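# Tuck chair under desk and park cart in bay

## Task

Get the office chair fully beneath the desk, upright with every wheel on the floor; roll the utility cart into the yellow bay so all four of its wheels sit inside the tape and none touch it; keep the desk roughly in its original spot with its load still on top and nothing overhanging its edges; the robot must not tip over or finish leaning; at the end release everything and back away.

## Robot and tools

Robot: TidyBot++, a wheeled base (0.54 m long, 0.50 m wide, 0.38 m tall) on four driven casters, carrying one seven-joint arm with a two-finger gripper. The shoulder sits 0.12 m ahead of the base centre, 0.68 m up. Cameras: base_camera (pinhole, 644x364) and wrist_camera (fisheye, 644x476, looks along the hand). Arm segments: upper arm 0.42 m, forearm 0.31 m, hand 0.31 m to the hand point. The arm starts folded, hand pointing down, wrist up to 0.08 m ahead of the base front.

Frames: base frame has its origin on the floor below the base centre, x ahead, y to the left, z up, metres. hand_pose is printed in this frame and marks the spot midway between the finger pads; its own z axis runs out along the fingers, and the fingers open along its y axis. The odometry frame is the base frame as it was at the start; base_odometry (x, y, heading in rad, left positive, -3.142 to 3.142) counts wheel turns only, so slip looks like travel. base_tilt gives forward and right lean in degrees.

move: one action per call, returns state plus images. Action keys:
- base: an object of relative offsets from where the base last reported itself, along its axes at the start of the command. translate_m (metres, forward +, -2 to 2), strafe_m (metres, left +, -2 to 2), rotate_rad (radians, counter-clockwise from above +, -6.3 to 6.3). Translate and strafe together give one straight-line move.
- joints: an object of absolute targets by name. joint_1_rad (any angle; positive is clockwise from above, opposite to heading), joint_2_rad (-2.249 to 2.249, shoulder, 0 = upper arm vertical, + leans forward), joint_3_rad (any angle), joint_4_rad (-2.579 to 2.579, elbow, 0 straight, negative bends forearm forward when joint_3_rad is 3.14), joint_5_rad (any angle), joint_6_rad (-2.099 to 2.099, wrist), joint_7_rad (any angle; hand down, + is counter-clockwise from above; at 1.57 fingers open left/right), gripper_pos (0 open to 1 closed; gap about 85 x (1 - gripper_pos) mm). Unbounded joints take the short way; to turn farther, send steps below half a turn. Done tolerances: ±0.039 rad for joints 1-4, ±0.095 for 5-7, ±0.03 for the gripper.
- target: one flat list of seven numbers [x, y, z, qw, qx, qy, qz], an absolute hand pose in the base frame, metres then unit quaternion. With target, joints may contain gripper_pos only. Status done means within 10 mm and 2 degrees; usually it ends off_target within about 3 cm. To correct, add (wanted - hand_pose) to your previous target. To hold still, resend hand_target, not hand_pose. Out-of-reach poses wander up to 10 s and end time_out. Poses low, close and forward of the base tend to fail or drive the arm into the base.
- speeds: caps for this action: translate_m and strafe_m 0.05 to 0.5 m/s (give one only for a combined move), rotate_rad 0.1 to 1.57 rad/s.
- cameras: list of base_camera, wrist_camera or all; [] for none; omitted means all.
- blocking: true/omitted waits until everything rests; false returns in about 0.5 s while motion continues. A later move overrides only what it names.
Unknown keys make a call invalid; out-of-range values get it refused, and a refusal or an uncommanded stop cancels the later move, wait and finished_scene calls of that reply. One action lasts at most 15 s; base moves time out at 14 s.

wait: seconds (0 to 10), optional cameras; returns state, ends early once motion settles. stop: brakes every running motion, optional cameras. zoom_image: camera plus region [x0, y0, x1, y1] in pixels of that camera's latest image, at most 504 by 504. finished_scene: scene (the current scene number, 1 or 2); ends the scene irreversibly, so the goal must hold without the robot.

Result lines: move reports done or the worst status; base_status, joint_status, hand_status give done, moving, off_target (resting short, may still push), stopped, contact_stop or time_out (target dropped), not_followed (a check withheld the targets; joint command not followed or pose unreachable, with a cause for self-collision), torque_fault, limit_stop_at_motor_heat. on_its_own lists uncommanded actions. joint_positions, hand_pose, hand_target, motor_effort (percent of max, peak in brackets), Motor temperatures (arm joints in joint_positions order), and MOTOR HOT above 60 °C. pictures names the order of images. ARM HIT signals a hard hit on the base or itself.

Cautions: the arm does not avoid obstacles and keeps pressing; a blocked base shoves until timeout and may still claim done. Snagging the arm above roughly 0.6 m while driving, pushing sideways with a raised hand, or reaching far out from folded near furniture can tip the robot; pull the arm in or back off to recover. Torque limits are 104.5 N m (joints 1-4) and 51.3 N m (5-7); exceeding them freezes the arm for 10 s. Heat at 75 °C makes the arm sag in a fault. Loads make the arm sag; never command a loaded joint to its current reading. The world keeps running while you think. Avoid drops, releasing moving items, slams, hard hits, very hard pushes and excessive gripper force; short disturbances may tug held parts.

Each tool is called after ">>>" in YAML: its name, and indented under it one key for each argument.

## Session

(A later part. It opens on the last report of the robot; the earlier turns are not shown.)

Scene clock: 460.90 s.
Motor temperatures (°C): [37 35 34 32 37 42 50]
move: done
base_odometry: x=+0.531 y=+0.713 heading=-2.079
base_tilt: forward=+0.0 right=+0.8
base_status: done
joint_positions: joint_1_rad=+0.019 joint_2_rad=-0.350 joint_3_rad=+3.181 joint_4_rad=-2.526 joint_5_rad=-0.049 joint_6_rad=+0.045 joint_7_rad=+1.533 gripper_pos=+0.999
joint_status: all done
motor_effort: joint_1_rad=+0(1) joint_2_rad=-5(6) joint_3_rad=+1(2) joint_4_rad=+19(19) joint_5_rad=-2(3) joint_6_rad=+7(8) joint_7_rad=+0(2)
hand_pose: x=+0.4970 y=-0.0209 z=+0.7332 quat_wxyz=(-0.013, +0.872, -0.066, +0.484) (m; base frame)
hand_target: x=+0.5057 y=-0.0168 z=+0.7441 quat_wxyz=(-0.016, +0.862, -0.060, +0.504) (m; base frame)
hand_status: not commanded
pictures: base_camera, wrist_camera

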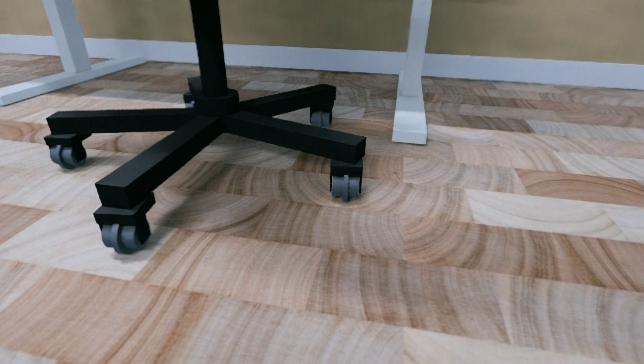

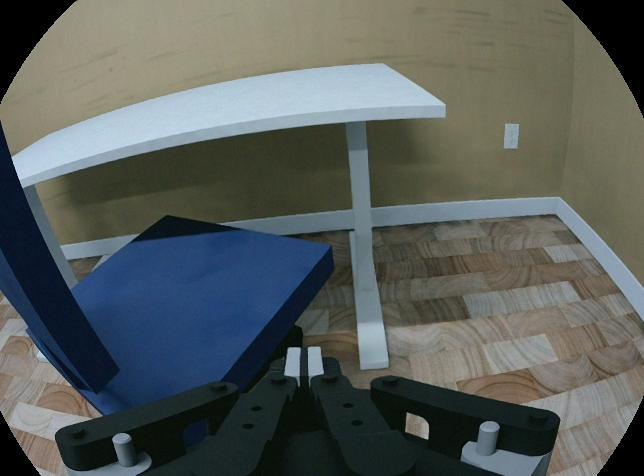

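>>> move:
  base: {"rotate_rad":0.27,"strafe_m":-0.04}
  joints: {"joint_1_rad":1.57,"joint_6_rad":-0.9}
  cameras: []

>>> move:
  base: {"translate_m":0.68}
  speeds: {"translate_m":0.15}
  cameras: ["base_camera"]

>>> move:
  base: {"translate_m":-0.35}
  joints: {"joint_1_rad":0,"joint_6_rad":0.1}

Scene clock: 479.57 s.
Motor temperatures (°C): [37 35 34 32 37 42 50]
move: done
base_odometry: x=+0.496 y=+0.732 heading=-1.809
base_tilt: forward=+0.0 right=+0.7
base_status: done
joint_positions: joint_1_rad=+1.551 joint_2_rad=-0.350 joint_3_rad=+3.181 joint_4_rad=-2.526 joint_5_rad=-0.049 joint_6_rad=-0.854 joint_7_rad=+1.533 gripper_pos=+0.999
joint_status: all done
motor_effort: joint_1_rad=+0(1) joint_2_rad=-1(6) joint_3_rad=+1(3) joint_4_rad=+14(19) joint_5_rad=-2(2) joint_6_rad=+0(8) joint_7_rad=+0(2)
hand_pose: x=+0.1305 y=-0.1499 z=+0.5895 quat_wxyz=(+0.020, +0.675, -0.735, +0.058) (m; base frame)
hand_target: x=+0.1285 y=-0.1343 z=+0.5868 quat_wxyz=(+0.001, +0.667, -0.744, +0.039) (m; base frame)
hand_status: not commanded
pictures: none
No camera images: "cameras" was empty.

Scene clock: 484.73 s.
Motor temperatures (°C): [37 35 34 32 37 42 50]
move: done
base_odometry: x=+0.335 y=+0.071 heading=-1.809
base_tilt: forward=+0.0 right=+0.7
base_status: done
joint_positions: joint_1_rad=+1.552 joint_2_rad=-0.350 joint_3_rad=+3.181 joint_4_rad=-2.526 joint_5_rad=-0.049 joint_6_rad=-0.861 joint_7_rad=+1.533 gripper_pos=+0.999
joint_status: not commanded
motor_effort: joint_1_rad=+0(1) joint_2_rad=-1(3) joint_3_rad=+1(2) joint_4_rad=+13(15) joint_5_rad=-2(4) joint_6_rad=+1(2) joint_7_rad=-1(2)
hand_pose: x=+0.1305 y=-0.1479 z=+0.5893 quat_wxyz=(+0.018, +0.674, -0.736, +0.056) (m; base frame)
hand_target: x=+0.1285 y=-0.1343 z=+0.5868 quat_wxyz=(+0.001, +0.667, -0.744, +0.039) (m; base frame)
hand_status: not commanded
pictures: base_camera

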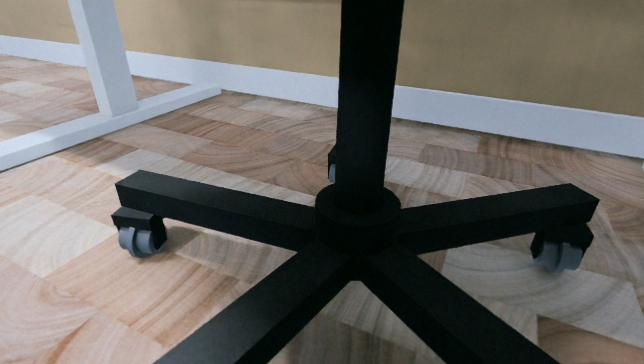

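Scene clock: 487.53 s.
Motor temperatures (°C): [37 35 34 32 37 42 50]
move: done
base_odometry: x=+0.418 y=+0.412 heading=-1.809
base_tilt: forward=+0.0 right=+0.7
base_status: done
joint_positions: joint_1_rad=+0.019 joint_2_rad=-0.350 joint_3_rad=+3.181 joint_4_rad=-2.526 joint_5_rad=-0.049 joint_6_rad=+0.045 joint_7_rad=+1.533 gripper_pos=+0.999
joint_status: all done
motor_effort: joint_1_rad=+0(1) joint_2_rad=-5(6) joint_3_rad=+1(2) joint_4_rad=+18(19) joint_5_rad=-2(3) joint_6_rad=+7(8) joint_7_rad=+0(2)
hand_pose: x=+0.4970 y=-0.0212 z=+0.7330 quat_wxyz=(-0.012, +0.872, -0.066, +0.484) (m; base frame)
hand_target: x=+0.5057 y=-0.0168 z=+0.7441 quat_wxyz=(-0.016, +0.862, -0.060, +0.504) (m; base frame)
hand_status: not commanded
pictures: base_camera, wrist_camera

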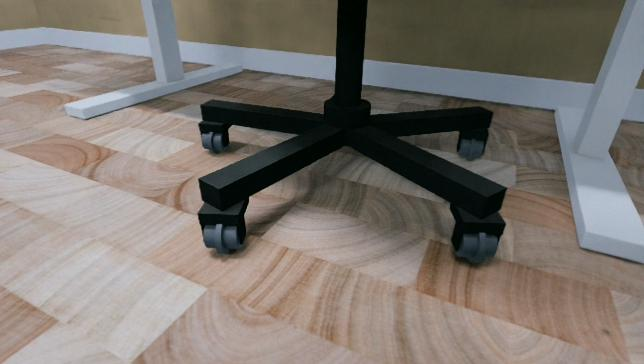

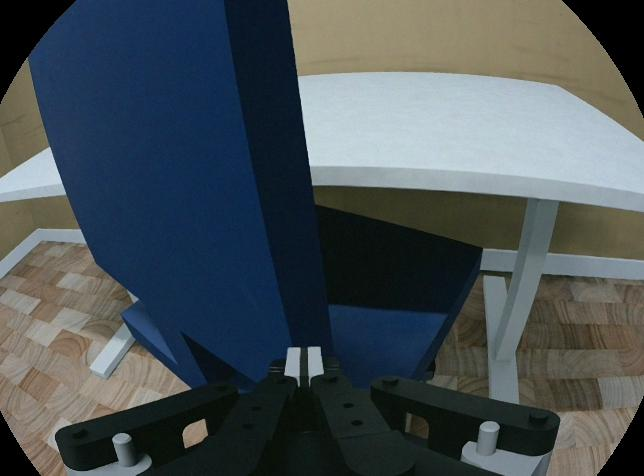

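>>> move:
  base: {"translate_m":-0.15}
  cameras: []

>>> move:
  base: {"strafe_m":0.25}
  cameras: []

>>> move:
  base: {"translate_m":0.18}
  speeds: {"translate_m":0.15}
  cameras: ["wrist_camera"]

>>> move:
  base: {"strafe_m":-0.3}
  speeds: {"strafe_m":0.12}
  cameras: ["wrist_camera"]

>>> move:
  base: {"translate_m":-0.35}

Scene clock: 505.40 s.
Motor temperatures (°C): [37 35 34 32 37 42 50]
move: done
base_odometry: x=+0.454 y=+0.558 heading=-1.808
base_tilt: forward=+0.0 right=+0.7
base_status: done
joint_positions: joint_1_rad=+0.018 joint_2_rad=-0.351 joint_3_rad=+3.181 joint_4_rad=-2.526 joint_5_rad=-0.049 joint_6_rad=+0.052 joint_7_rad=+1.533 gripper_pos=+0.999
joint_status: not commanded
motor_effort: joint_1_rad=+0(0) joint_2_rad=-5(8) joint_3_rad=+1(1) joint_4_rad=+19(20) joint_5_rad=-2(2) joint_6_rad=+7(8) joint_7_rad=-1(2)
hand_pose: x=+0.4981 y=-0.0213 z=+0.7352 quat_wxyz=(-0.012, +0.871, -0.066, +0.487) (m; base frame)
hand_target: x=+0.5057 y=-0.0168 z=+0.7441 quat_wxyz=(-0.016, +0.862, -0.060, +0.504) (m; base frame)
hand_status: not commanded
pictures: none
No camera images: "cameras" was empty.

Scene clock: 507.17 s.
Motor temperatures (°C): [37 35 34 32 37 42 50]
move: done
base_odometry: x=+0.697 y=+0.499 heading=-1.808
base_tilt: forward=+0.0 right=+0.7
base_status: done
joint_positions: joint_1_rad=+0.016 joint_2_rad=-0.351 joint_3_rad=+3.181 joint_4_rad=-2.526 joint_5_rad=-0.049 joint_6_rad=+0.052 joint_7_rad=+1.533 gripper_pos=+0.999
joint_status: not commanded
motor_effort: joint_1_rad=+0(1) joint_2_rad=-5(6) joint_3_rad=+1(3) joint_4_rad=+18(19) joint_5_rad=-2(2) joint_6_rad=+7(9) joint_7_rad=-1(2)
hand_pose: x=+0.4982 y=-0.0205 z=+0.7352 quat_wxyz=(-0.013, +0.871, -0.065, +0.487) (m; base frame)
hand_target: x=+0.5057 y=-0.0168 z=+0.7441 quat_wxyz=(-0.016, +0.862, -0.060, +0.504) (m; base frame)
hand_status: not commanded
pictures: none
No camera images: "cameras" was empty.

Scene clock: 509.00 s.
Motor temperatures (°C): [37 35 34 32 37 42 50]
move: done
base_odometry: x=+0.655 y=+0.324 heading=-1.808
base_tilt: forward=+0.0 right=+0.7
base_status: done
joint_positions: joint_1_rad=+0.016 joint_2_rad=-0.349 joint_3_rad=+3.181 joint_4_rad=-2.526 joint_5_rad=-0.049 joint_6_rad=+0.053 joint_7_rad=+1.533 gripper_pos=+0.999
joint_status: not commanded
motor_effort: joint_1_rad=+0(0) joint_2_rad=-5(8) joint_3_rad=+1(1) joint_4_rad=+19(19) joint_5_rad=-2(2) joint_6_rad=+7(8) joint_7_rad=-1(2)
hand_pose: x=+0.4984 y=-0.0205 z=+0.7349 quat_wxyz=(-0.013, +0.871, -0.065, +0.487) (m; base frame)
hand_target: x=+0.5057 y=-0.0168 z=+0.7441 quat_wxyz=(-0.016, +0.862, -0.060, +0.504) (m; base frame)
hand_status: not commanded
pictures: wrist_camera

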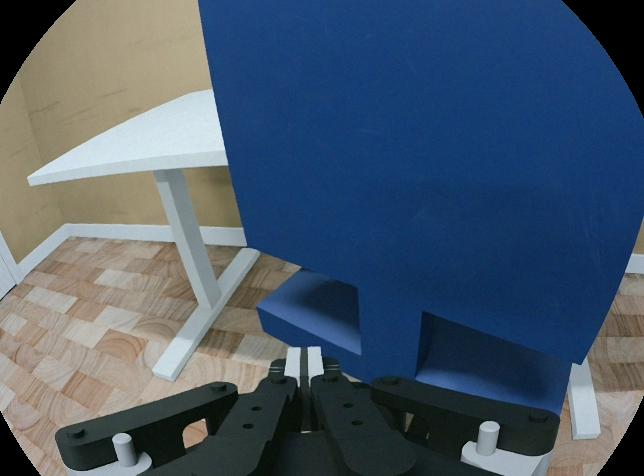

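Scene clock: 512.10 s.
Motor temperatures (°C): [37 35 34 32 37 42 50]
move: done
base_odometry: x=+0.363 y=+0.394 heading=-1.808
base_tilt: forward=+0.0 right=+0.8
base_status: done
joint_positions: joint_1_rad=+0.016 joint_2_rad=-0.349 joint_3_rad=+3.181 joint_4_rad=-2.526 joint_5_rad=-0.049 joint_6_rad=+0.053 joint_7_rad=+1.533 gripper_pos=+0.999
joint_status: not commanded
motor_effort: joint_1_rad=+0(1) joint_2_rad=-5(6) joint_3_rad=+1(2) joint_4_rad=+18(20) joint_5_rad=-2(2) joint_6_rad=+7(8) joint_7_rad=-1(2)
hand_pose: x=+0.4984 y=-0.0204 z=+0.7349 quat_wxyz=(-0.013, +0.871, -0.065, +0.487) (m; base frame)
hand_target: x=+0.5057 y=-0.0168 z=+0.7441 quat_wxyz=(-0.016, +0.862, -0.060, +0.504) (m; base frame)
hand_status: not commanded
pictures: wrist_camera

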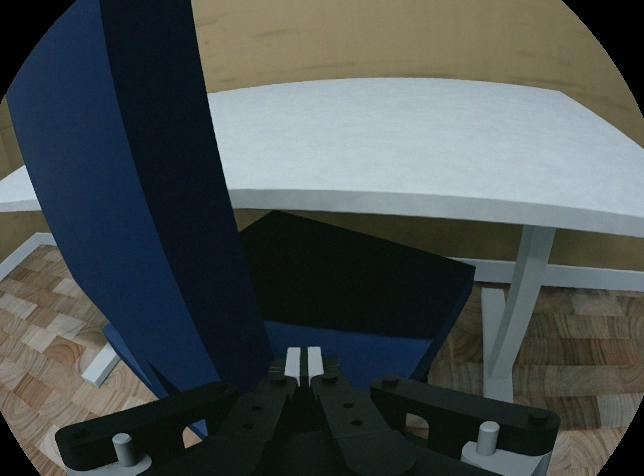

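Scene clock: 514.10 s.
Motor temperatures (°C): [37 35 34 32 37 42 50]
move: done
base_odometry: x=+0.445 y=+0.734 heading=-1.807
base_tilt: forward=+0.0 right=+0.7
base_status: done
joint_positions: joint_1_rad=+0.016 joint_2_rad=-0.351 joint_3_rad=+3.181 joint_4_rad=-2.526 joint_5_rad=-0.049 joint_6_rad=+0.054 joint_7_rad=+1.533 gripper_pos=+0.999
joint_status: not commanded
motor_effort: joint_1_rad=+0(0) joint_2_rad=-5(8) joint_3_rad=+1(2) joint_4_rad=+18(20) joint_5_rad=-2(2) joint_6_rad=+8(8) joint_7_rad=+0(2)
hand_pose: x=+0.4985 y=-0.0204 z=+0.7357 quat_wxyz=(-0.013, +0.870, -0.065, +0.488) (m; base frame)
hand_target: x=+0.5057 y=-0.0168 z=+0.7441 quat_wxyz=(-0.016, +0.862, -0.060, +0.504) (m; base frame)
hand_status: not commanded
pictures: base_camera, wrist_camera

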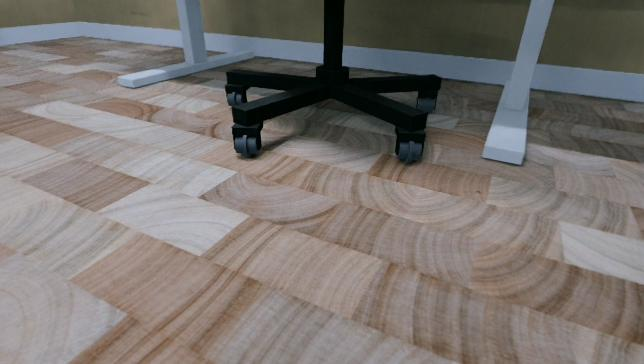

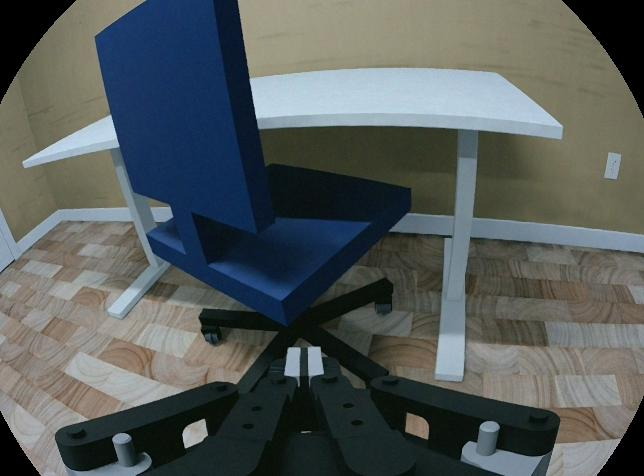

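>>> move:
  base: {"strafe_m":0.11}
  cameras: []

>>> move:
  base: {"translate_m":0.47}
  speeds: {"translate_m":0.15}
  cameras: ["wrist_camera"]

>>> move:
  base: {"translate_m":-0.45}

Scene clock: 522.63 s.
Motor temperatures (°C): [37 35 34 32 37 42 50]
move: done
base_odometry: x=+0.552 y=+0.709 heading=-1.807
base_tilt: forward=+0.0 right=+0.7
base_status: done
joint_positions: joint_1_rad=+0.015 joint_2_rad=-0.351 joint_3_rad=+3.181 joint_4_rad=-2.526 joint_5_rad=-0.049 joint_6_rad=+0.054 joint_7_rad=+1.533 gripper_pos=+0.999
joint_status: not commanded
motor_effort: joint_1_rad=+0(1) joint_2_rad=-5(6) joint_3_rad=+1(2) joint_4_rad=+18(19) joint_5_rad=-1(2) joint_6_rad=+7(8) joint_7_rad=-2(2)
hand_pose: x=+0.4985 y=-0.0200 z=+0.7357 quat_wxyz=(-0.013, +0.870, -0.065, +0.488) (m; base frame)
hand_target: x=+0.5057 y=-0.0168 z=+0.7441 quat_wxyz=(-0.016, +0.862, -0.060, +0.504) (m; base frame)
hand_status: not commanded
pictures: none
No camera images: "cameras" was empty.

Scene clock: 526.43 s.
Motor temperatures (°C): [37 35 34 32 37 42 50]
move: done
base_odometry: x=+0.442 y=+0.252 heading=-1.807
base_tilt: forward=+0.0 right=+0.7
base_status: done
joint_positions: joint_1_rad=-0.010 joint_2_rad=-0.350 joint_3_rad=+3.169 joint_4_rad=-2.541 joint_5_rad=-0.049 joint_6_rad=+0.054 joint_7_rad=+1.533 gripper_pos=+0.999
joint_status: not commanded
motor_effort: joint_1_rad=+3(6) joint_2_rad=-5(7) joint_3_rad=+4(7) joint_4_rad=+23(27) joint_5_rad=-2(2) joint_6_rad=+11(14) joint_7_rad=-1(2)
hand_pose: x=+0.4934 y=-0.0058 z=+0.7274 quat_wxyz=(-0.020, +0.875, -0.048, +0.481) (m; base frame)
hand_target: x=+0.5057 y=-0.0168 z=+0.7441 quat_wxyz=(-0.016, +0.862, -0.060, +0.504) (m; base frame)
hand_status: not commanded
pictures: wrist_camera

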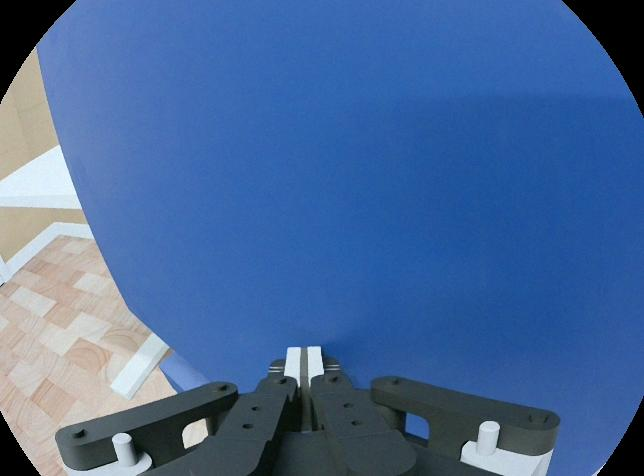

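Scene clock: 528.77 s.
Motor temperatures (°C): [37 35 34 32 37 42 50]
move: done
base_odometry: x=+0.548 y=+0.689 heading=-1.807
base_tilt: forward=+0.0 right=+0.7
base_status: done
joint_positions: joint_1_rad=-0.008 joint_2_rad=-0.348 joint_3_rad=+3.176 joint_4_rad=-2.522 joint_5_rad=-0.049 joint_6_rad=+0.070 joint_7_rad=+1.533 gripper_pos=+0.999
joint_status: not commanded
motor_effort: joint_1_rad=+0(3) joint_2_rad=-6(8) joint_3_rad=+1(4) joint_4_rad=+19(23) joint_5_rad=-2(2) joint_6_rad=+8(11) joint_7_rad=-1(2)
hand_pose: x=+0.5027 y=-0.0099 z=+0.7408 quat_wxyz=(-0.019, +0.867, -0.052, +0.495) (m; base frame)
hand_target: x=+0.5057 y=-0.0168 z=+0.7441 quat_wxyz=(-0.016, +0.862, -0.060, +0.504) (m; base frame)
hand_status: not commanded
pictures: base_camera, wrist_camera

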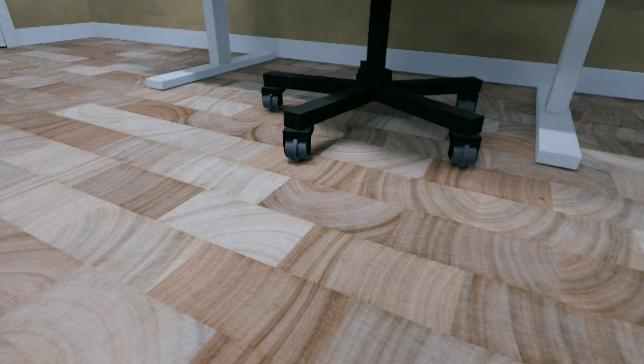

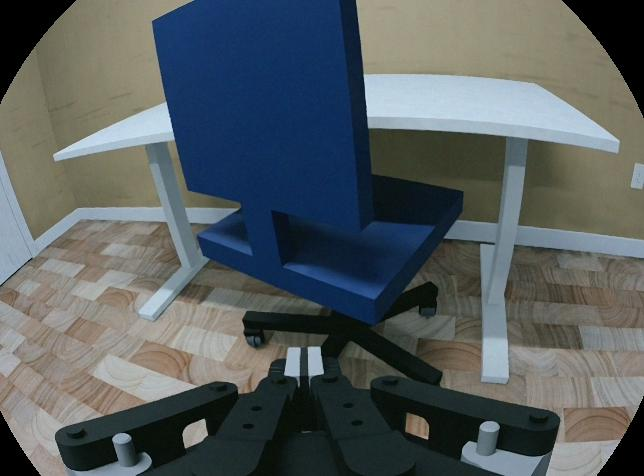

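>>> move:
  base: {"rotate_rad":-0.32}
  joints: {"joint_1_rad":1.57,"joint_6_rad":-0.9}
  cameras: []

>>> move:
  base: {"strafe_m":0.27}
  cameras: ["base_camera"]

>>> move:
  base: {"translate_m":0.8}
  speeds: {"translate_m":0.15}

Scene clock: 546.23 s.
Motor temperatures (°C): [37 35 34 32 37 42 50]
move: done
base_odometry: x=+0.548 y=+0.690 heading=-2.127
base_tilt: forward=+0.0 right=+0.7
base_status: done
joint_positions: joint_1_rad=+1.551 joint_2_rad=-0.348 joint_3_rad=+3.178 joint_4_rad=-2.522 joint_5_rad=-0.049 joint_6_rad=-0.854 joint_7_rad=+1.533 gripper_pos=+0.999
joint_status: all done
motor_effort: joint_1_rad=+0(2) joint_2_rad=-1(6) joint_3_rad=+1(2) joint_4_rad=+14(19) joint_5_rad=-2(2) joint_6_rad=+1(8) joint_7_rad=-1(2)
hand_pose: x=+0.1309 y=-0.1512 z=+0.5901 quat_wxyz=(+0.021, +0.676, -0.734, +0.058) (m; base frame)
hand_target: x=+0.1285 y=-0.1343 z=+0.5868 quat_wxyz=(+0.001, +0.667, -0.744, +0.039) (m; base frame)
hand_status: not commanded
pictures: none
No camera images: "cameras" was empty.

Scene clock: 547.93 s.
Motor temperatures (°C): [37 35 34 32 37 42 50]
move: done
base_odometry: x=+0.777 y=+0.547 heading=-2.127
base_tilt: forward=+0.0 right=+0.7
base_status: done
joint_positions: joint_1_rad=+1.551 joint_2_rad=-0.349 joint_3_rad=+3.178 joint_4_rad=-2.523 joint_5_rad=-0.049 joint_6_rad=-0.865 joint_7_rad=+1.533 gripper_pos=+0.999
joint_status: not commanded
motor_effort: joint_1_rad=+0(0) joint_2_rad=-1(4) joint_3_rad=+1(1) joint_4_rad=+14(17) joint_5_rad=-2(2) joint_6_rad=+0(2) joint_7_rad=-1(2)
hand_pose: x=+0.1310 y=-0.1478 z=+0.5898 quat_wxyz=(+0.017, +0.676, -0.735, +0.055) (m; base frame)
hand_target: x=+0.1285 y=-0.1343 z=+0.5868 quat_wxyz=(+0.001, +0.667, -0.744, +0.039) (m; base frame)
hand_status: not commanded
pictures: base_camera

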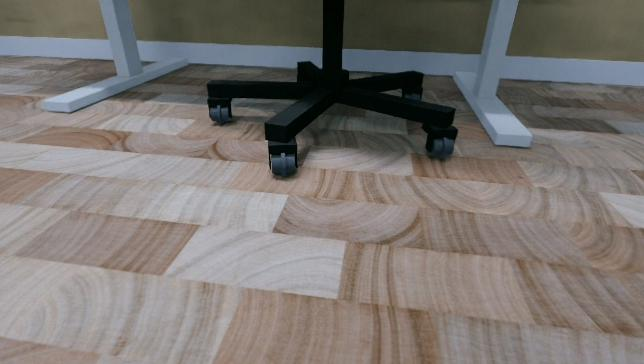

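Scene clock: 553.87 s.
Motor temperatures (°C): [37 35 34 32 37 42 50]
move: done
base_odometry: x=+0.355 y=-0.132 heading=-2.127
base_tilt: forward=+0.0 right=+0.7
base_status: done
joint_positions: joint_1_rad=+1.554 joint_2_rad=-0.349 joint_3_rad=+3.178 joint_4_rad=-2.523 joint_5_rad=-0.049 joint_6_rad=-0.866 joint_7_rad=+1.533 gripper_pos=+0.999
joint_status: not commanded
motor_effort: joint_1_rad=+0(1) joint_2_rad=-1(2) joint_3_rad=+1(3) joint_4_rad=+14(15) joint_5_rad=-2(3) joint_6_rad=+0(2) joint_7_rad=-1(2)
hand_pose: x=+0.1306 y=-0.1473 z=+0.5897 quat_wxyz=(+0.017, +0.675, -0.736, +0.054) (m; base frame)
hand_target: x=+0.1285 y=-0.1343 z=+0.5868 quat_wxyz=(+0.001, +0.667, -0.744, +0.039) (m; base frame)
hand_status: not commanded
pictures: base_camera, wrist_camera

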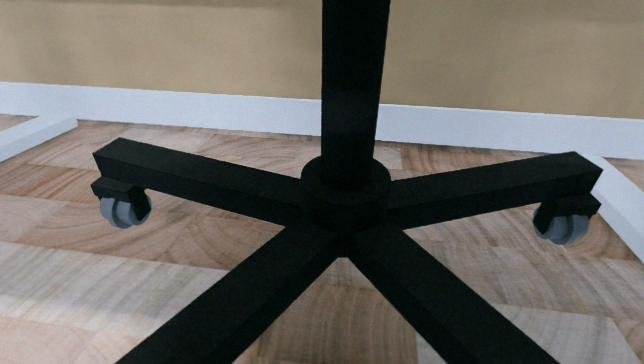

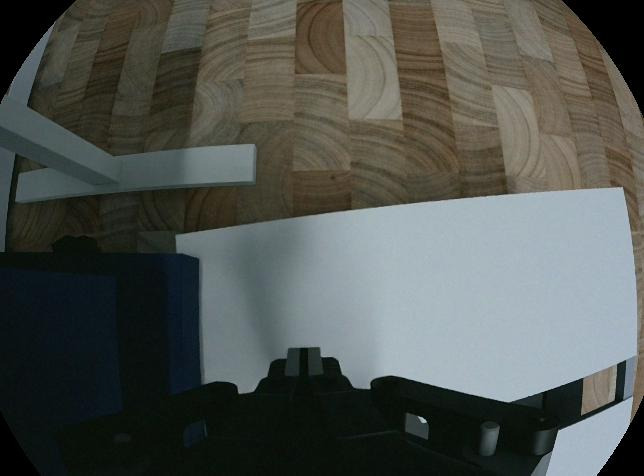

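>>> move:
  base: {"translate_m":-0.6}
  joints: {"joint_6_rad":0.2}
  cameras: []

>>> move:
  joints: {"joint_1_rad":0}

Scene clock: 560.13 s.
Motor temperatures (°C): [37 35 34 32 37 42 50]
move: done
base_odometry: x=+0.672 y=+0.378 heading=-2.128
base_tilt: forward=+0.0 right=+0.7
base_status: done
joint_positions: joint_1_rad=+1.556 joint_2_rad=-0.348 joint_3_rad=+3.182 joint_4_rad=-2.521 joint_5_rad=-0.049 joint_6_rad=+0.151 joint_7_rad=+1.533 gripper_pos=+0.999
joint_status: all done
motor_effort: joint_1_rad=+0(1) joint_2_rad=-6(7) joint_3_rad=+1(2) joint_4_rad=+19(20) joint_5_rad=-2(2) joint_6_rad=+7(9) joint_7_rad=-1(2)
hand_pose: x=+0.1080 y=-0.3960 z=+0.7637 quat_wxyz=(+0.361, +0.562, -0.635, +0.389) (m; base frame)
hand_target: x=+0.1001 y=-0.4005 z=+0.7718 quat_wxyz=(+0.376, +0.548, -0.633, +0.397) (m; base frame)
hand_status: not commanded
pictures: none
No camera images: "cameras" was empty.

Scene clock: 562.93 s.
Motor temperatures (°C): [37 35 34 32 37 42 50]
move: done
base_odometry: x=+0.672 y=+0.378 heading=-2.128
base_tilt: forward=+0.0 right=+0.7
base_status: not commanded
joint_positions: joint_1_rad=+0.018 joint_2_rad=-0.348 joint_3_rad=+3.182 joint_4_rad=-2.521 joint_5_rad=-0.049 joint_6_rad=+0.151 joint_7_rad=+1.533 gripper_pos=+0.999
joint_status: all done
motor_effort: joint_1_rad=+0(1) joint_2_rad=-6(6) joint_3_rad=+1(2) joint_4_rad=+18(20) joint_5_rad=-2(2) joint_6_rad=+8(9) joint_7_rad=-1(2)
hand_pose: x=+0.5144 y=-0.0243 z=+0.7637 quat_wxyz=(-0.011, +0.845, -0.066, +0.531) (m; base frame)
hand_target: x=+0.5195 y=-0.0192 z=+0.7718 quat_wxyz=(-0.015, +0.835, -0.060, +0.546) (m; base frame)
hand_status: not commanded
pictures: base_camera, wrist_camera

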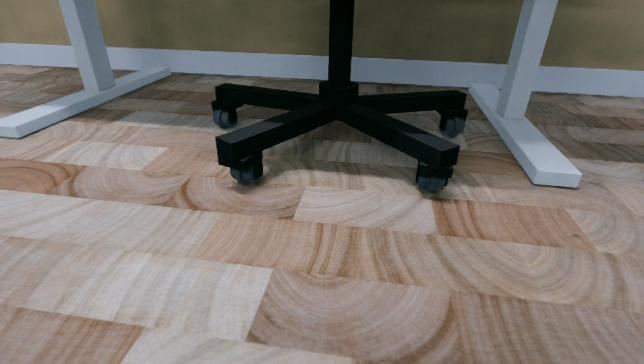

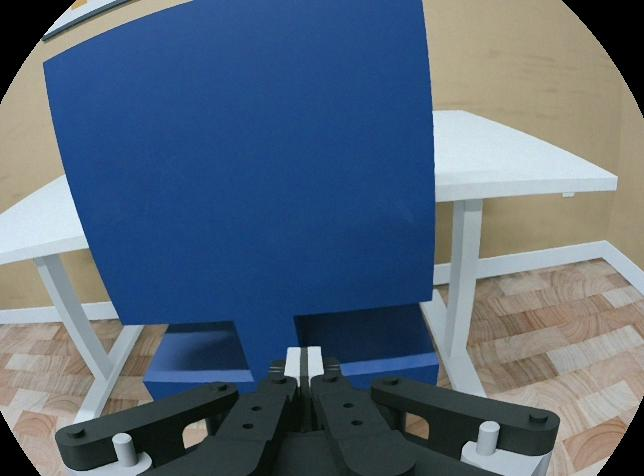

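>>> move:
  base: {"rotate_rad":-0.18}
  joints: {"joint_1_rad":0,"joint_6_rad":0.2}

Scene clock: 581.80 s.
Motor temperatures (°C): [37 35 34 32 37 42 50]
move: done
base_odometry: x=+0.672 y=+0.378 heading=-2.308
base_tilt: forward=+0.0 right=+0.7
base_status: done
joint_positions: joint_1_rad=+0.015 joint_2_rad=-0.348 joint_3_rad=+3.182 joint_4_rad=-2.521 joint_5_rad=-0.049 joint_6_rad=+0.151 joint_7_rad=+1.533 gripper_pos=+0.999
joint_status: all done
motor_effort: joint_1_rad=+0(1) joint_2_rad=-6(6) joint_3_rad=+1(2) joint_4_rad=+19(20) joint_5_rad=-1(2) joint_6_rad=+8(8) joint_7_rad=-2(2)
hand_pose: x=+0.5145 y=-0.0231 z=+0.7637 quat_wxyz=(-0.012, +0.845, -0.065, +0.531) (m; base frame)
hand_target: x=+0.5195 y=-0.0192 z=+0.7718 quat_wxyz=(-0.015, +0.835, -0.060, +0.546) (m; base frame)
hand_status: not commanded
pictures: base_camera, wrist_camera

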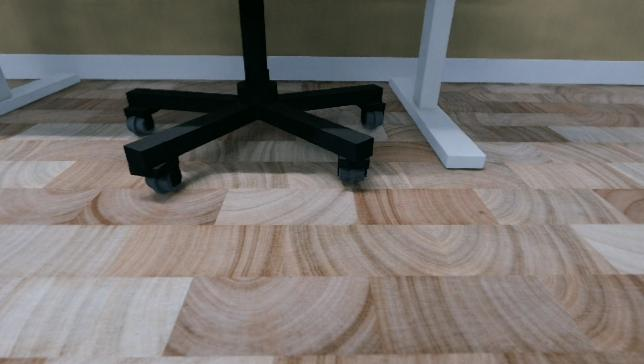

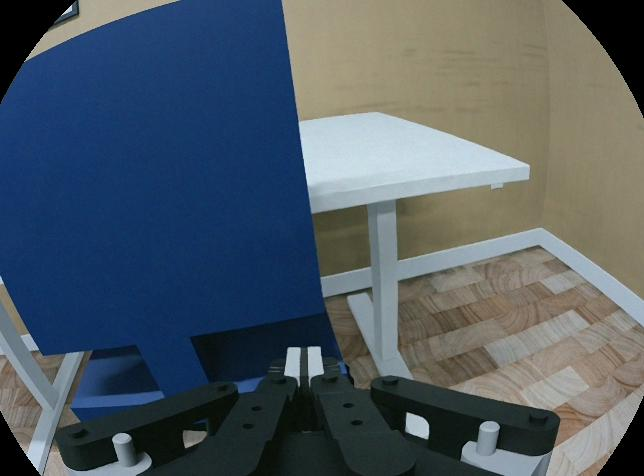

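>>> move:
  base: {"strafe_m":0.2}
  joints: {"joint_1_rad":1.57,"joint_6_rad":-0.9}
  cameras: ["base_camera"]

>>> move:
  base: {"translate_m":0.65}
  speeds: {"translate_m":0.12}
  cameras: ["base_camera"]

>>> move:
  base: {"translate_m":-0.6}

>>> move:
  joints: {"joint_1_rad":0,"joint_6_rad":0.3}

Scene clock: 592.03 s.
Motor temperatures (°C): [37 35 34 32 37 42 50]
move: done
base_odometry: x=+0.820 y=+0.243 heading=-2.309
base_tilt: forward=+0.0 right=+0.7
base_status: done
joint_positions: joint_1_rad=+1.551 joint_2_rad=-0.348 joint_3_rad=+3.181 joint_4_rad=-2.521 joint_5_rad=-0.049 joint_6_rad=-0.854 joint_7_rad=+1.533 gripper_pos=+0.999
joint_status: all done
motor_effort: joint_1_rad=+0(1) joint_2_rad=-2(7) joint_3_rad=+1(3) joint_4_rad=+15(19) joint_5_rad=-2(2) joint_6_rad=+1(9) joint_7_rad=+0(2)
hand_pose: x=+0.1305 y=-0.1521 z=+0.5906 quat_wxyz=(+0.021, +0.675, -0.735, +0.059) (m; base frame)
hand_target: x=+0.1285 y=-0.1344 z=+0.5868 quat_wxyz=(+0.001, +0.667, -0.744, +0.039) (m; base frame)
hand_status: not commanded
pictures: base_camera

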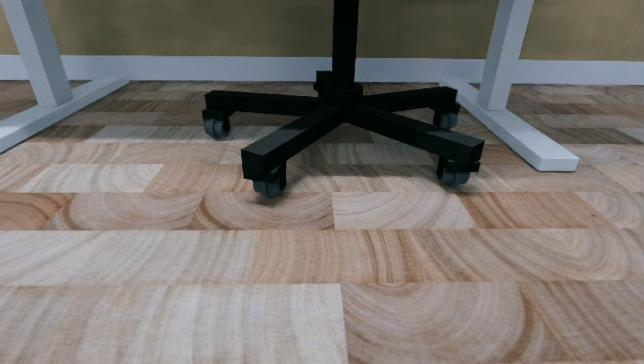

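Scene clock: 598.23 s.
Motor temperatures (°C): [37 35 34 32 37 42 50]
move: done
base_odometry: x=+0.384 y=-0.237 heading=-2.310
base_tilt: forward=+0.0 right=+0.7
base_status: done
joint_positions: joint_1_rad=+1.566 joint_2_rad=-0.347 joint_3_rad=+3.207 joint_4_rad=-2.521 joint_5_rad=-0.049 joint_6_rad=-0.863 joint_7_rad=+1.533 gripper_pos=+0.999
joint_status: not commanded
motor_effort: joint_1_rad=+0(8) joint_2_rad=+0(4) joint_3_rad=-2(13) joint_4_rad=+14(20) joint_5_rad=-2(3) joint_6_rad=+1(2) joint_7_rad=-1(2)
hand_pose: x=+0.1257 y=-0.1494 z=+0.5901 quat_wxyz=(+0.015, +0.660, -0.749, +0.058) (m; base frame)
hand_target: x=+0.1285 y=-0.1344 z=+0.5868 quat_wxyz=(+0.001, +0.667, -0.744, +0.039) (m; base frame)
hand_status: not commanded
pictures: base_camera

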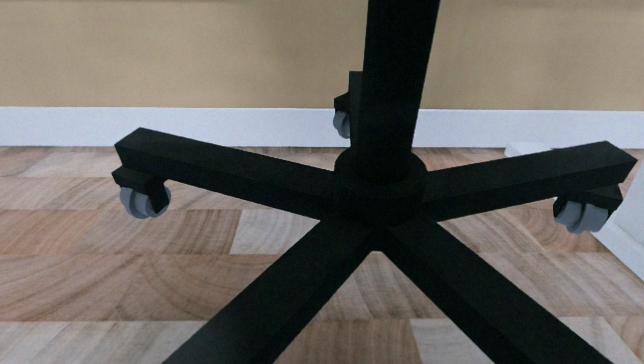

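Scene clock: 600.60 s.
Motor temperatures (°C): [37 35 34 32 37 42 50]
move: done
base_odometry: x=+0.788 y=+0.207 heading=-2.309
base_tilt: forward=+0.0 right=+0.7
base_status: done
joint_positions: joint_1_rad=+1.566 joint_2_rad=-0.347 joint_3_rad=+3.190 joint_4_rad=-2.521 joint_5_rad=-0.049 joint_6_rad=-0.863 joint_7_rad=+1.533 gripper_pos=+0.999
joint_status: not commanded
motor_effort: joint_1_rad=+0(0) joint_2_rad=-1(2) joint_3_rad=+1(2) joint_4_rad=+14(15) joint_5_rad=-2(3) joint_6_rad=+0(2) joint_7_rad=-2(2)
hand_pose: x=+0.1276 y=-0.1491 z=+0.5900 quat_wxyz=(+0.017, +0.666, -0.743, +0.056) (m; base frame)
hand_target: x=+0.1285 y=-0.1344 z=+0.5868 quat_wxyz=(+0.001, +0.667, -0.744, +0.039) (m; base frame)
hand_status: not commanded
pictures: base_camera, wrist_camera

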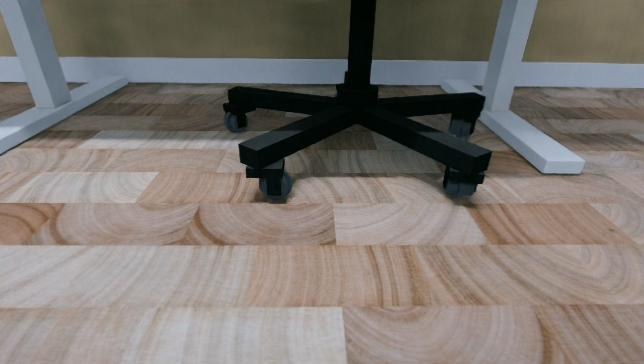

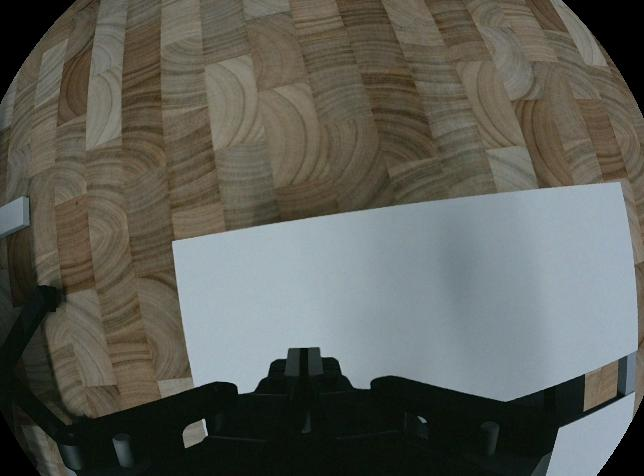

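Scene clock: 603.70 s.
Motor temperatures (°C): [37 35 34 32 37 42 50]
move: done
base_odometry: x=+0.788 y=+0.207 heading=-2.309
base_tilt: forward=+0.0 right=+0.8
base_status: not commanded
joint_positions: joint_1_rad=+0.018 joint_2_rad=-0.347 joint_3_rad=+3.190 joint_4_rad=-2.521 joint_5_rad=-0.049 joint_6_rad=+0.247 joint_7_rad=+1.533 gripper_pos=+0.999
joint_status: all done
motor_effort: joint_1_rad=+0(1) joint_2_rad=-6(6) joint_3_rad=+1(1) joint_4_rad=+19(20) joint_5_rad=-1(2) joint_6_rad=+7(9) joint_7_rad=-1(2)
hand_pose: x=+0.5259 y=-0.0301 z=+0.7902 quat_wxyz=(-0.008, +0.819, -0.069, +0.570) (m; base frame)
hand_target: x=+0.5305 y=-0.0216 z=+0.8009 quat_wxyz=(-0.013, +0.807, -0.060, +0.588) (m; base frame)
hand_status: not commanded
pictures: base_camera, wrist_camera

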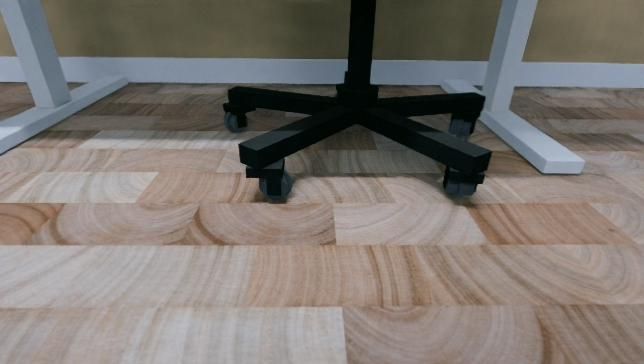

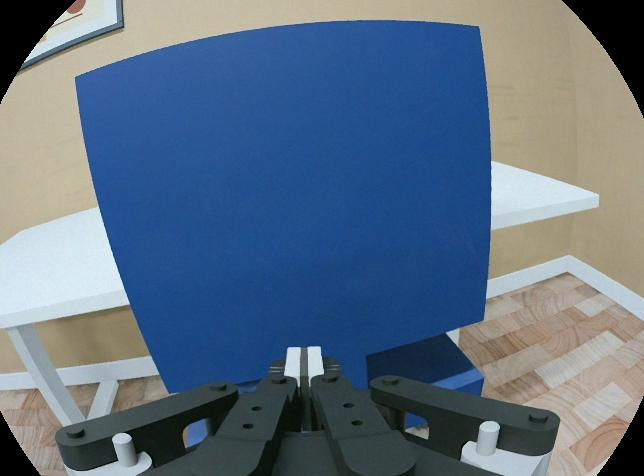

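>>> move:
  base: {"translate_m":0.5,"strafe_m":-0.03}
  speeds: {"translate_m":0.1}
  joints: {"joint_1_rad":1.57,"joint_6_rad":-0.9}

>>> move:
  base: {"translate_m":0.07}
  speeds: {"translate_m":0.06}
  cameras: ["base_camera"]

>>> move:
  base: {"translate_m":-0.1}
  speeds: {"translate_m":0.05}
  cameras: ["base_camera"]

Scene clock: 623.83 s.
Motor temperatures (°C): [37 35 34 32 37 42 50]
move: done
base_odometry: x=+0.430 y=-0.142 heading=-2.309
base_tilt: forward=+0.0 right=+0.7
base_status: done
joint_positions: joint_1_rad=+1.551 joint_2_rad=-0.348 joint_3_rad=+3.189 joint_4_rad=-2.521 joint_5_rad=-0.049 joint_6_rad=-0.860 joint_7_rad=+1.533 gripper_pos=+0.999
joint_status: all done
motor_effort: joint_1_rad=+0(1) joint_2_rad=-2(7) joint_3_rad=+1(2) joint_4_rad=+15(20) joint_5_rad=-2(3) joint_6_rad=+1(9) joint_7_rad=-1(2)
hand_pose: x=+0.1297 y=-0.1502 z=+0.5903 quat_wxyz=(+0.018, +0.672, -0.738, +0.058) (m; base frame)
hand_target: x=+0.1285 y=-0.1344 z=+0.5868 quat_wxyz=(+0.001, +0.667, -0.744, +0.039) (m; base frame)
hand_status: not commanded
pictures: base_camera, wrist_camera

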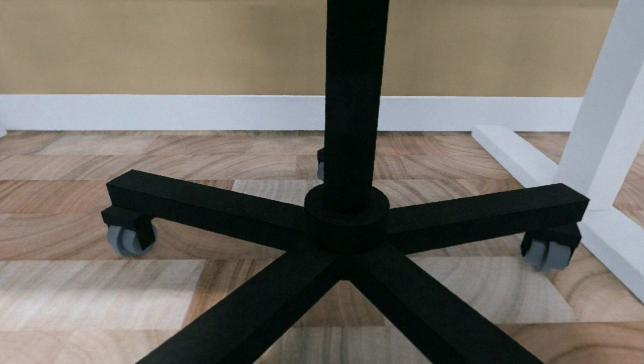

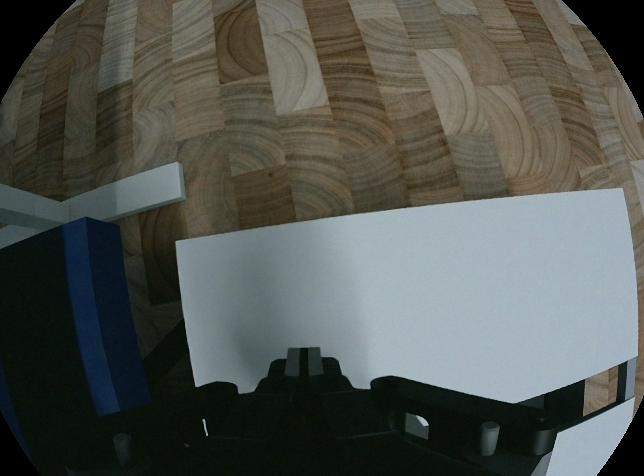

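Scene clock: 625.43 s.
Motor temperatures (°C): [37 35 34 32 37 42 50]
move: done
base_odometry: x=+0.383 y=-0.194 heading=-2.310
base_tilt: forward=+0.0 right=+0.7
base_status: done
joint_positions: joint_1_rad=+1.552 joint_2_rad=-0.348 joint_3_rad=+3.189 joint_4_rad=-2.521 joint_5_rad=-0.049 joint_6_rad=-0.860 joint_7_rad=+1.533 gripper_pos=+0.999
joint_status: not commanded
motor_effort: joint_1_rad=+0(0) joint_2_rad=-2(2) joint_3_rad=+1(2) joint_4_rad=+14(15) joint_5_rad=-2(3) joint_6_rad=+1(2) joint_7_rad=+0(1)
hand_pose: x=+0.1297 y=-0.1502 z=+0.5903 quat_wxyz=(+0.018, +0.672, -0.738, +0.058) (m; base frame)
hand_target: x=+0.1285 y=-0.1344 z=+0.5868 quat_wxyz=(+0.001, +0.667, -0.744, +0.039) (m; base frame)
hand_status: not commanded
pictures: base_camera

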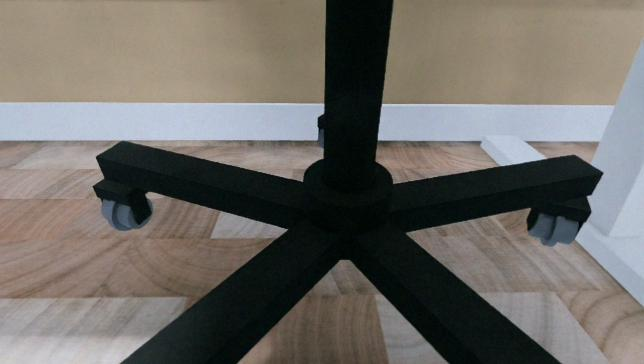

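Scene clock: 627.87 s.
Motor temperatures (°C): [37 35 34 32 37 42 50]
move: done
base_odometry: x=+0.450 y=-0.120 heading=-2.309
base_tilt: forward=+0.0 right=+0.7
base_status: done
joint_positions: joint_1_rad=+1.552 joint_2_rad=-0.348 joint_3_rad=+3.189 joint_4_rad=-2.521 joint_5_rad=-0.049 joint_6_rad=-0.861 joint_7_rad=+1.533 gripper_pos=+0.999
joint_status: not commanded
motor_effort: joint_1_rad=+0(0) joint_2_rad=-1(3) joint_3_rad=+1(2) joint_4_rad=+14(16) joint_5_rad=-2(3) joint_6_rad=+1(2) joint_7_rad=-1(2)
hand_pose: x=+0.1297 y=-0.1499 z=+0.5903 quat_wxyz=(+0.018, +0.672, -0.738, +0.057) (m; base frame)
hand_target: x=+0.1285 y=-0.1344 z=+0.5868 quat_wxyz=(+0.001, +0.667, -0.744, +0.039) (m; base frame)
hand_status: not commanded
pictures: base_camera

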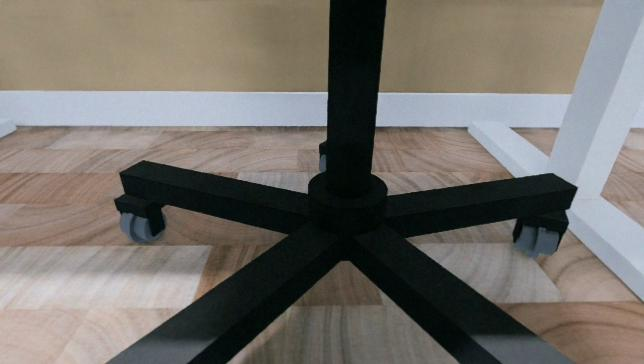

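>>> move:
  base: {"translate_m":-0.5}
  speeds: {"translate_m":0.2}
  cameras: ["base_camera"]

>>> move:
  base: {"strafe_m":0.6}
  joints: {"joint_1_rad":0.5,"joint_6_rad":0.2}

Scene clock: 635.53 s.
Motor temperatures (°C): [37 35 34 32 37 42 50]
move: done
base_odometry: x=+0.787 y=+0.250 heading=-2.309
base_tilt: forward=+0.0 right=+0.7
base_status: done
joint_positions: joint_1_rad=+1.552 joint_2_rad=-0.348 joint_3_rad=+3.189 joint_4_rad=-2.521 joint_5_rad=-0.049 joint_6_rad=-0.861 joint_7_rad=+1.533 gripper_pos=+0.999
joint_status: not commanded
motor_effort: joint_1_rad=+0(0) joint_2_rad=-1(2) joint_3_rad=+1(2) joint_4_rad=+14(15) joint_5_rad=-2(3) joint_6_rad=+1(2) joint_7_rad=-1(2)
hand_pose: x=+0.1297 y=-0.1497 z=+0.5902 quat_wxyz=(+0.018, +0.672, -0.738, +0.057) (m; base frame)
hand_target: x=+0.1285 y=-0.1344 z=+0.5868 quat_wxyz=(+0.001, +0.667, -0.744, +0.039) (m; base frame)
hand_status: not commanded
pictures: base_camera

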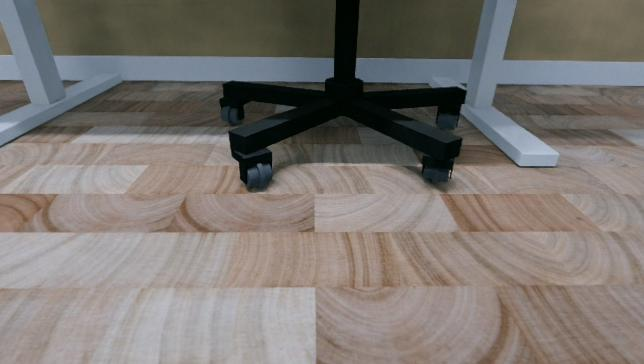

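Scene clock: 638.27 s.
Motor temperatures (°C): [37 35 34 32 37 42 50]
move: done
base_odometry: x=+1.230 y=-0.154 heading=-2.309
base_tilt: forward=+0.0 right=+0.7
base_status: done
joint_positions: joint_1_rad=+0.518 joint_2_rad=-0.350 joint_3_rad=+3.189 joint_4_rad=-2.521 joint_5_rad=-0.049 joint_6_rad=+0.147 joint_7_rad=+1.533 gripper_pos=+0.999
joint_status: all done
motor_effort: joint_1_rad=+0(1) joint_2_rad=-6(6) joint_3_rad=+1(2) joint_4_rad=+19(20) joint_5_rad=-2(2) joint_6_rad=+8(8) joint_7_rad=-1(2)
hand_pose: x=+0.4522 y=-0.2130 z=+0.7629 quat_wxyz=(+0.121, +0.802, -0.277, +0.516) (m; base frame)
hand_target: x=+0.4613 y=-0.2089 z=+0.7718 quat_wxyz=(+0.121, +0.794, -0.265, +0.533) (m; base frame)
hand_status: not commanded
pictures: base_camera, wrist_camera

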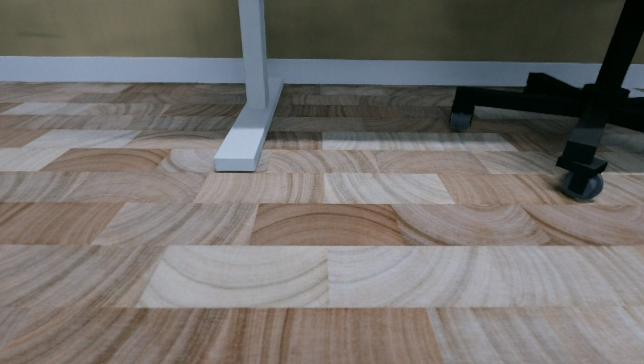

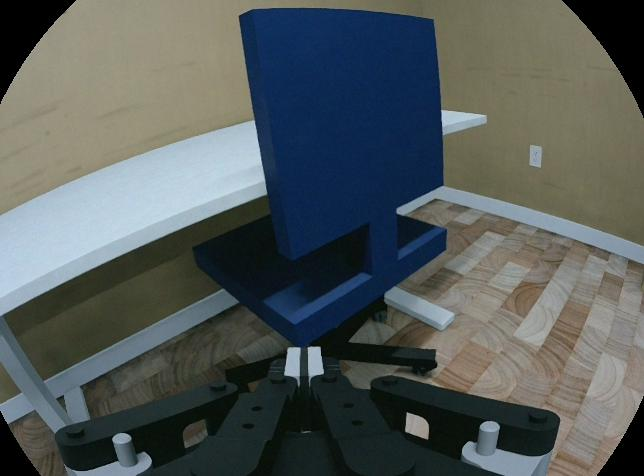

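>>> move:
  base: {"strafe_m":-1.12,"translate_m":0.1}
  joints: {"joint_1_rad":1.57,"joint_6_rad":-0.9}
  cameras: []

>>> move:
  base: {"rotate_rad":0.5}
  cameras: ["base_camera"]

>>> move:
  base: {"translate_m":0.45}
  speeds: {"translate_m":0.1}
  cameras: ["base_camera"]

Scene clock: 654.63 s.
Motor temperatures (°C): [37 35 34 32 37 42 50]
move: done
base_odometry: x=+0.334 y=+0.526 heading=-2.308
base_tilt: forward=+0.0 right=+0.7
base_status: done
joint_positions: joint_1_rad=+1.551 joint_2_rad=-0.348 joint_3_rad=+3.189 joint_4_rad=-2.521 joint_5_rad=-0.049 joint_6_rad=-0.859 joint_7_rad=+1.533 gripper_pos=+0.999
joint_status: all done
motor_effort: joint_1_rad=+0(1) joint_2_rad=-1(8) joint_3_rad=+1(2) joint_4_rad=+14(20) joint_5_rad=-2(2) joint_6_rad=+1(9) joint_7_rad=-1(2)
hand_pose: x=+0.1298 y=-0.1504 z=+0.5903 quat_wxyz=(+0.018, +0.672, -0.738, +0.058) (m; base frame)
hand_target: x=+0.1285 y=-0.1343 z=+0.5868 quat_wxyz=(+0.001, +0.667, -0.744, +0.039) (m; base frame)
hand_status: not commanded
pictures: none
No camera images: "cameras" was empty.

Scene clock: 656.03 s.
Motor temperatures (°C): [37 35 34 32 37 42 50]
move: done
base_odometry: x=+0.334 y=+0.526 heading=-1.809
base_tilt: forward=+0.0 right=+0.7
base_status: done
joint_positions: joint_1_rad=+1.552 joint_2_rad=-0.348 joint_3_rad=+3.189 joint_4_rad=-2.521 joint_5_rad=-0.049 joint_6_rad=-0.861 joint_7_rad=+1.533 gripper_pos=+0.999
joint_status: not commanded
motor_effort: joint_1_rad=+0(1) joint_2_rad=-2(2) joint_3_rad=+1(1) joint_4_rad=+15(15) joint_5_rad=-2(2) joint_6_rad=+1(2) joint_7_rad=+1(2)
hand_pose: x=+0.1297 y=-0.1496 z=+0.5902 quat_wxyz=(+0.018, +0.672, -0.738, +0.057) (m; base frame)
hand_target: x=+0.1285 y=-0.1343 z=+0.5868 quat_wxyz=(+0.001, +0.667, -0.744, +0.039) (m; base frame)
hand_status: not commanded
pictures: base_camera

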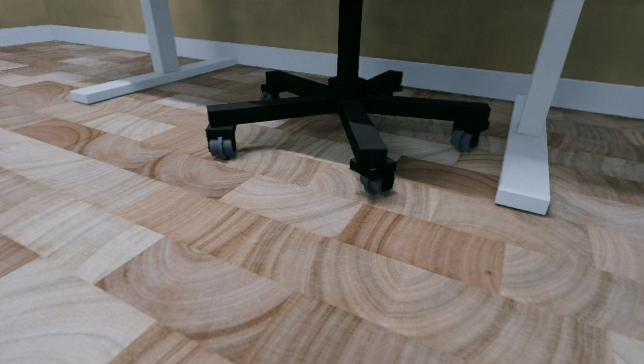

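Scene clock: 661.07 s.
Motor temperatures (°C): [37 35 34 32 37 42 50]
move: done
base_odometry: x=+0.228 y=+0.088 heading=-1.808
base_tilt: forward=+0.0 right=+0.7
base_status: done
joint_positions: joint_1_rad=+1.552 joint_2_rad=-0.348 joint_3_rad=+3.189 joint_4_rad=-2.521 joint_5_rad=-0.049 joint_6_rad=-0.861 joint_7_rad=+1.533 gripper_pos=+0.999
joint_status: not commanded
motor_effort: joint_1_rad=+0(0) joint_2_rad=-2(2) joint_3_rad=+1(2) joint_4_rad=+14(15) joint_5_rad=-2(3) joint_6_rad=+1(2) joint_7_rad=+0(2)
hand_pose: x=+0.1297 y=-0.1496 z=+0.5902 quat_wxyz=(+0.018, +0.672, -0.738, +0.057) (m; base frame)
hand_target: x=+0.1285 y=-0.1343 z=+0.5868 quat_wxyz=(+0.001, +0.667, -0.744, +0.039) (m; base frame)
hand_status: not commanded
pictures: base_camera

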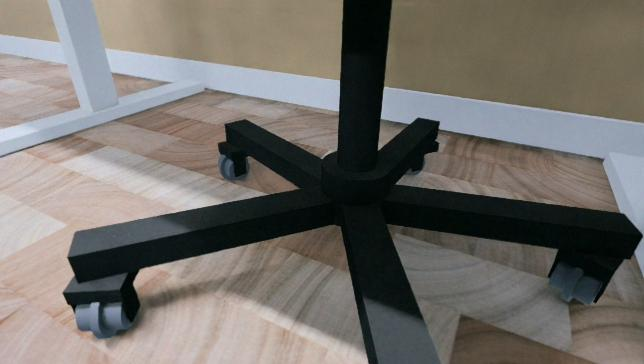

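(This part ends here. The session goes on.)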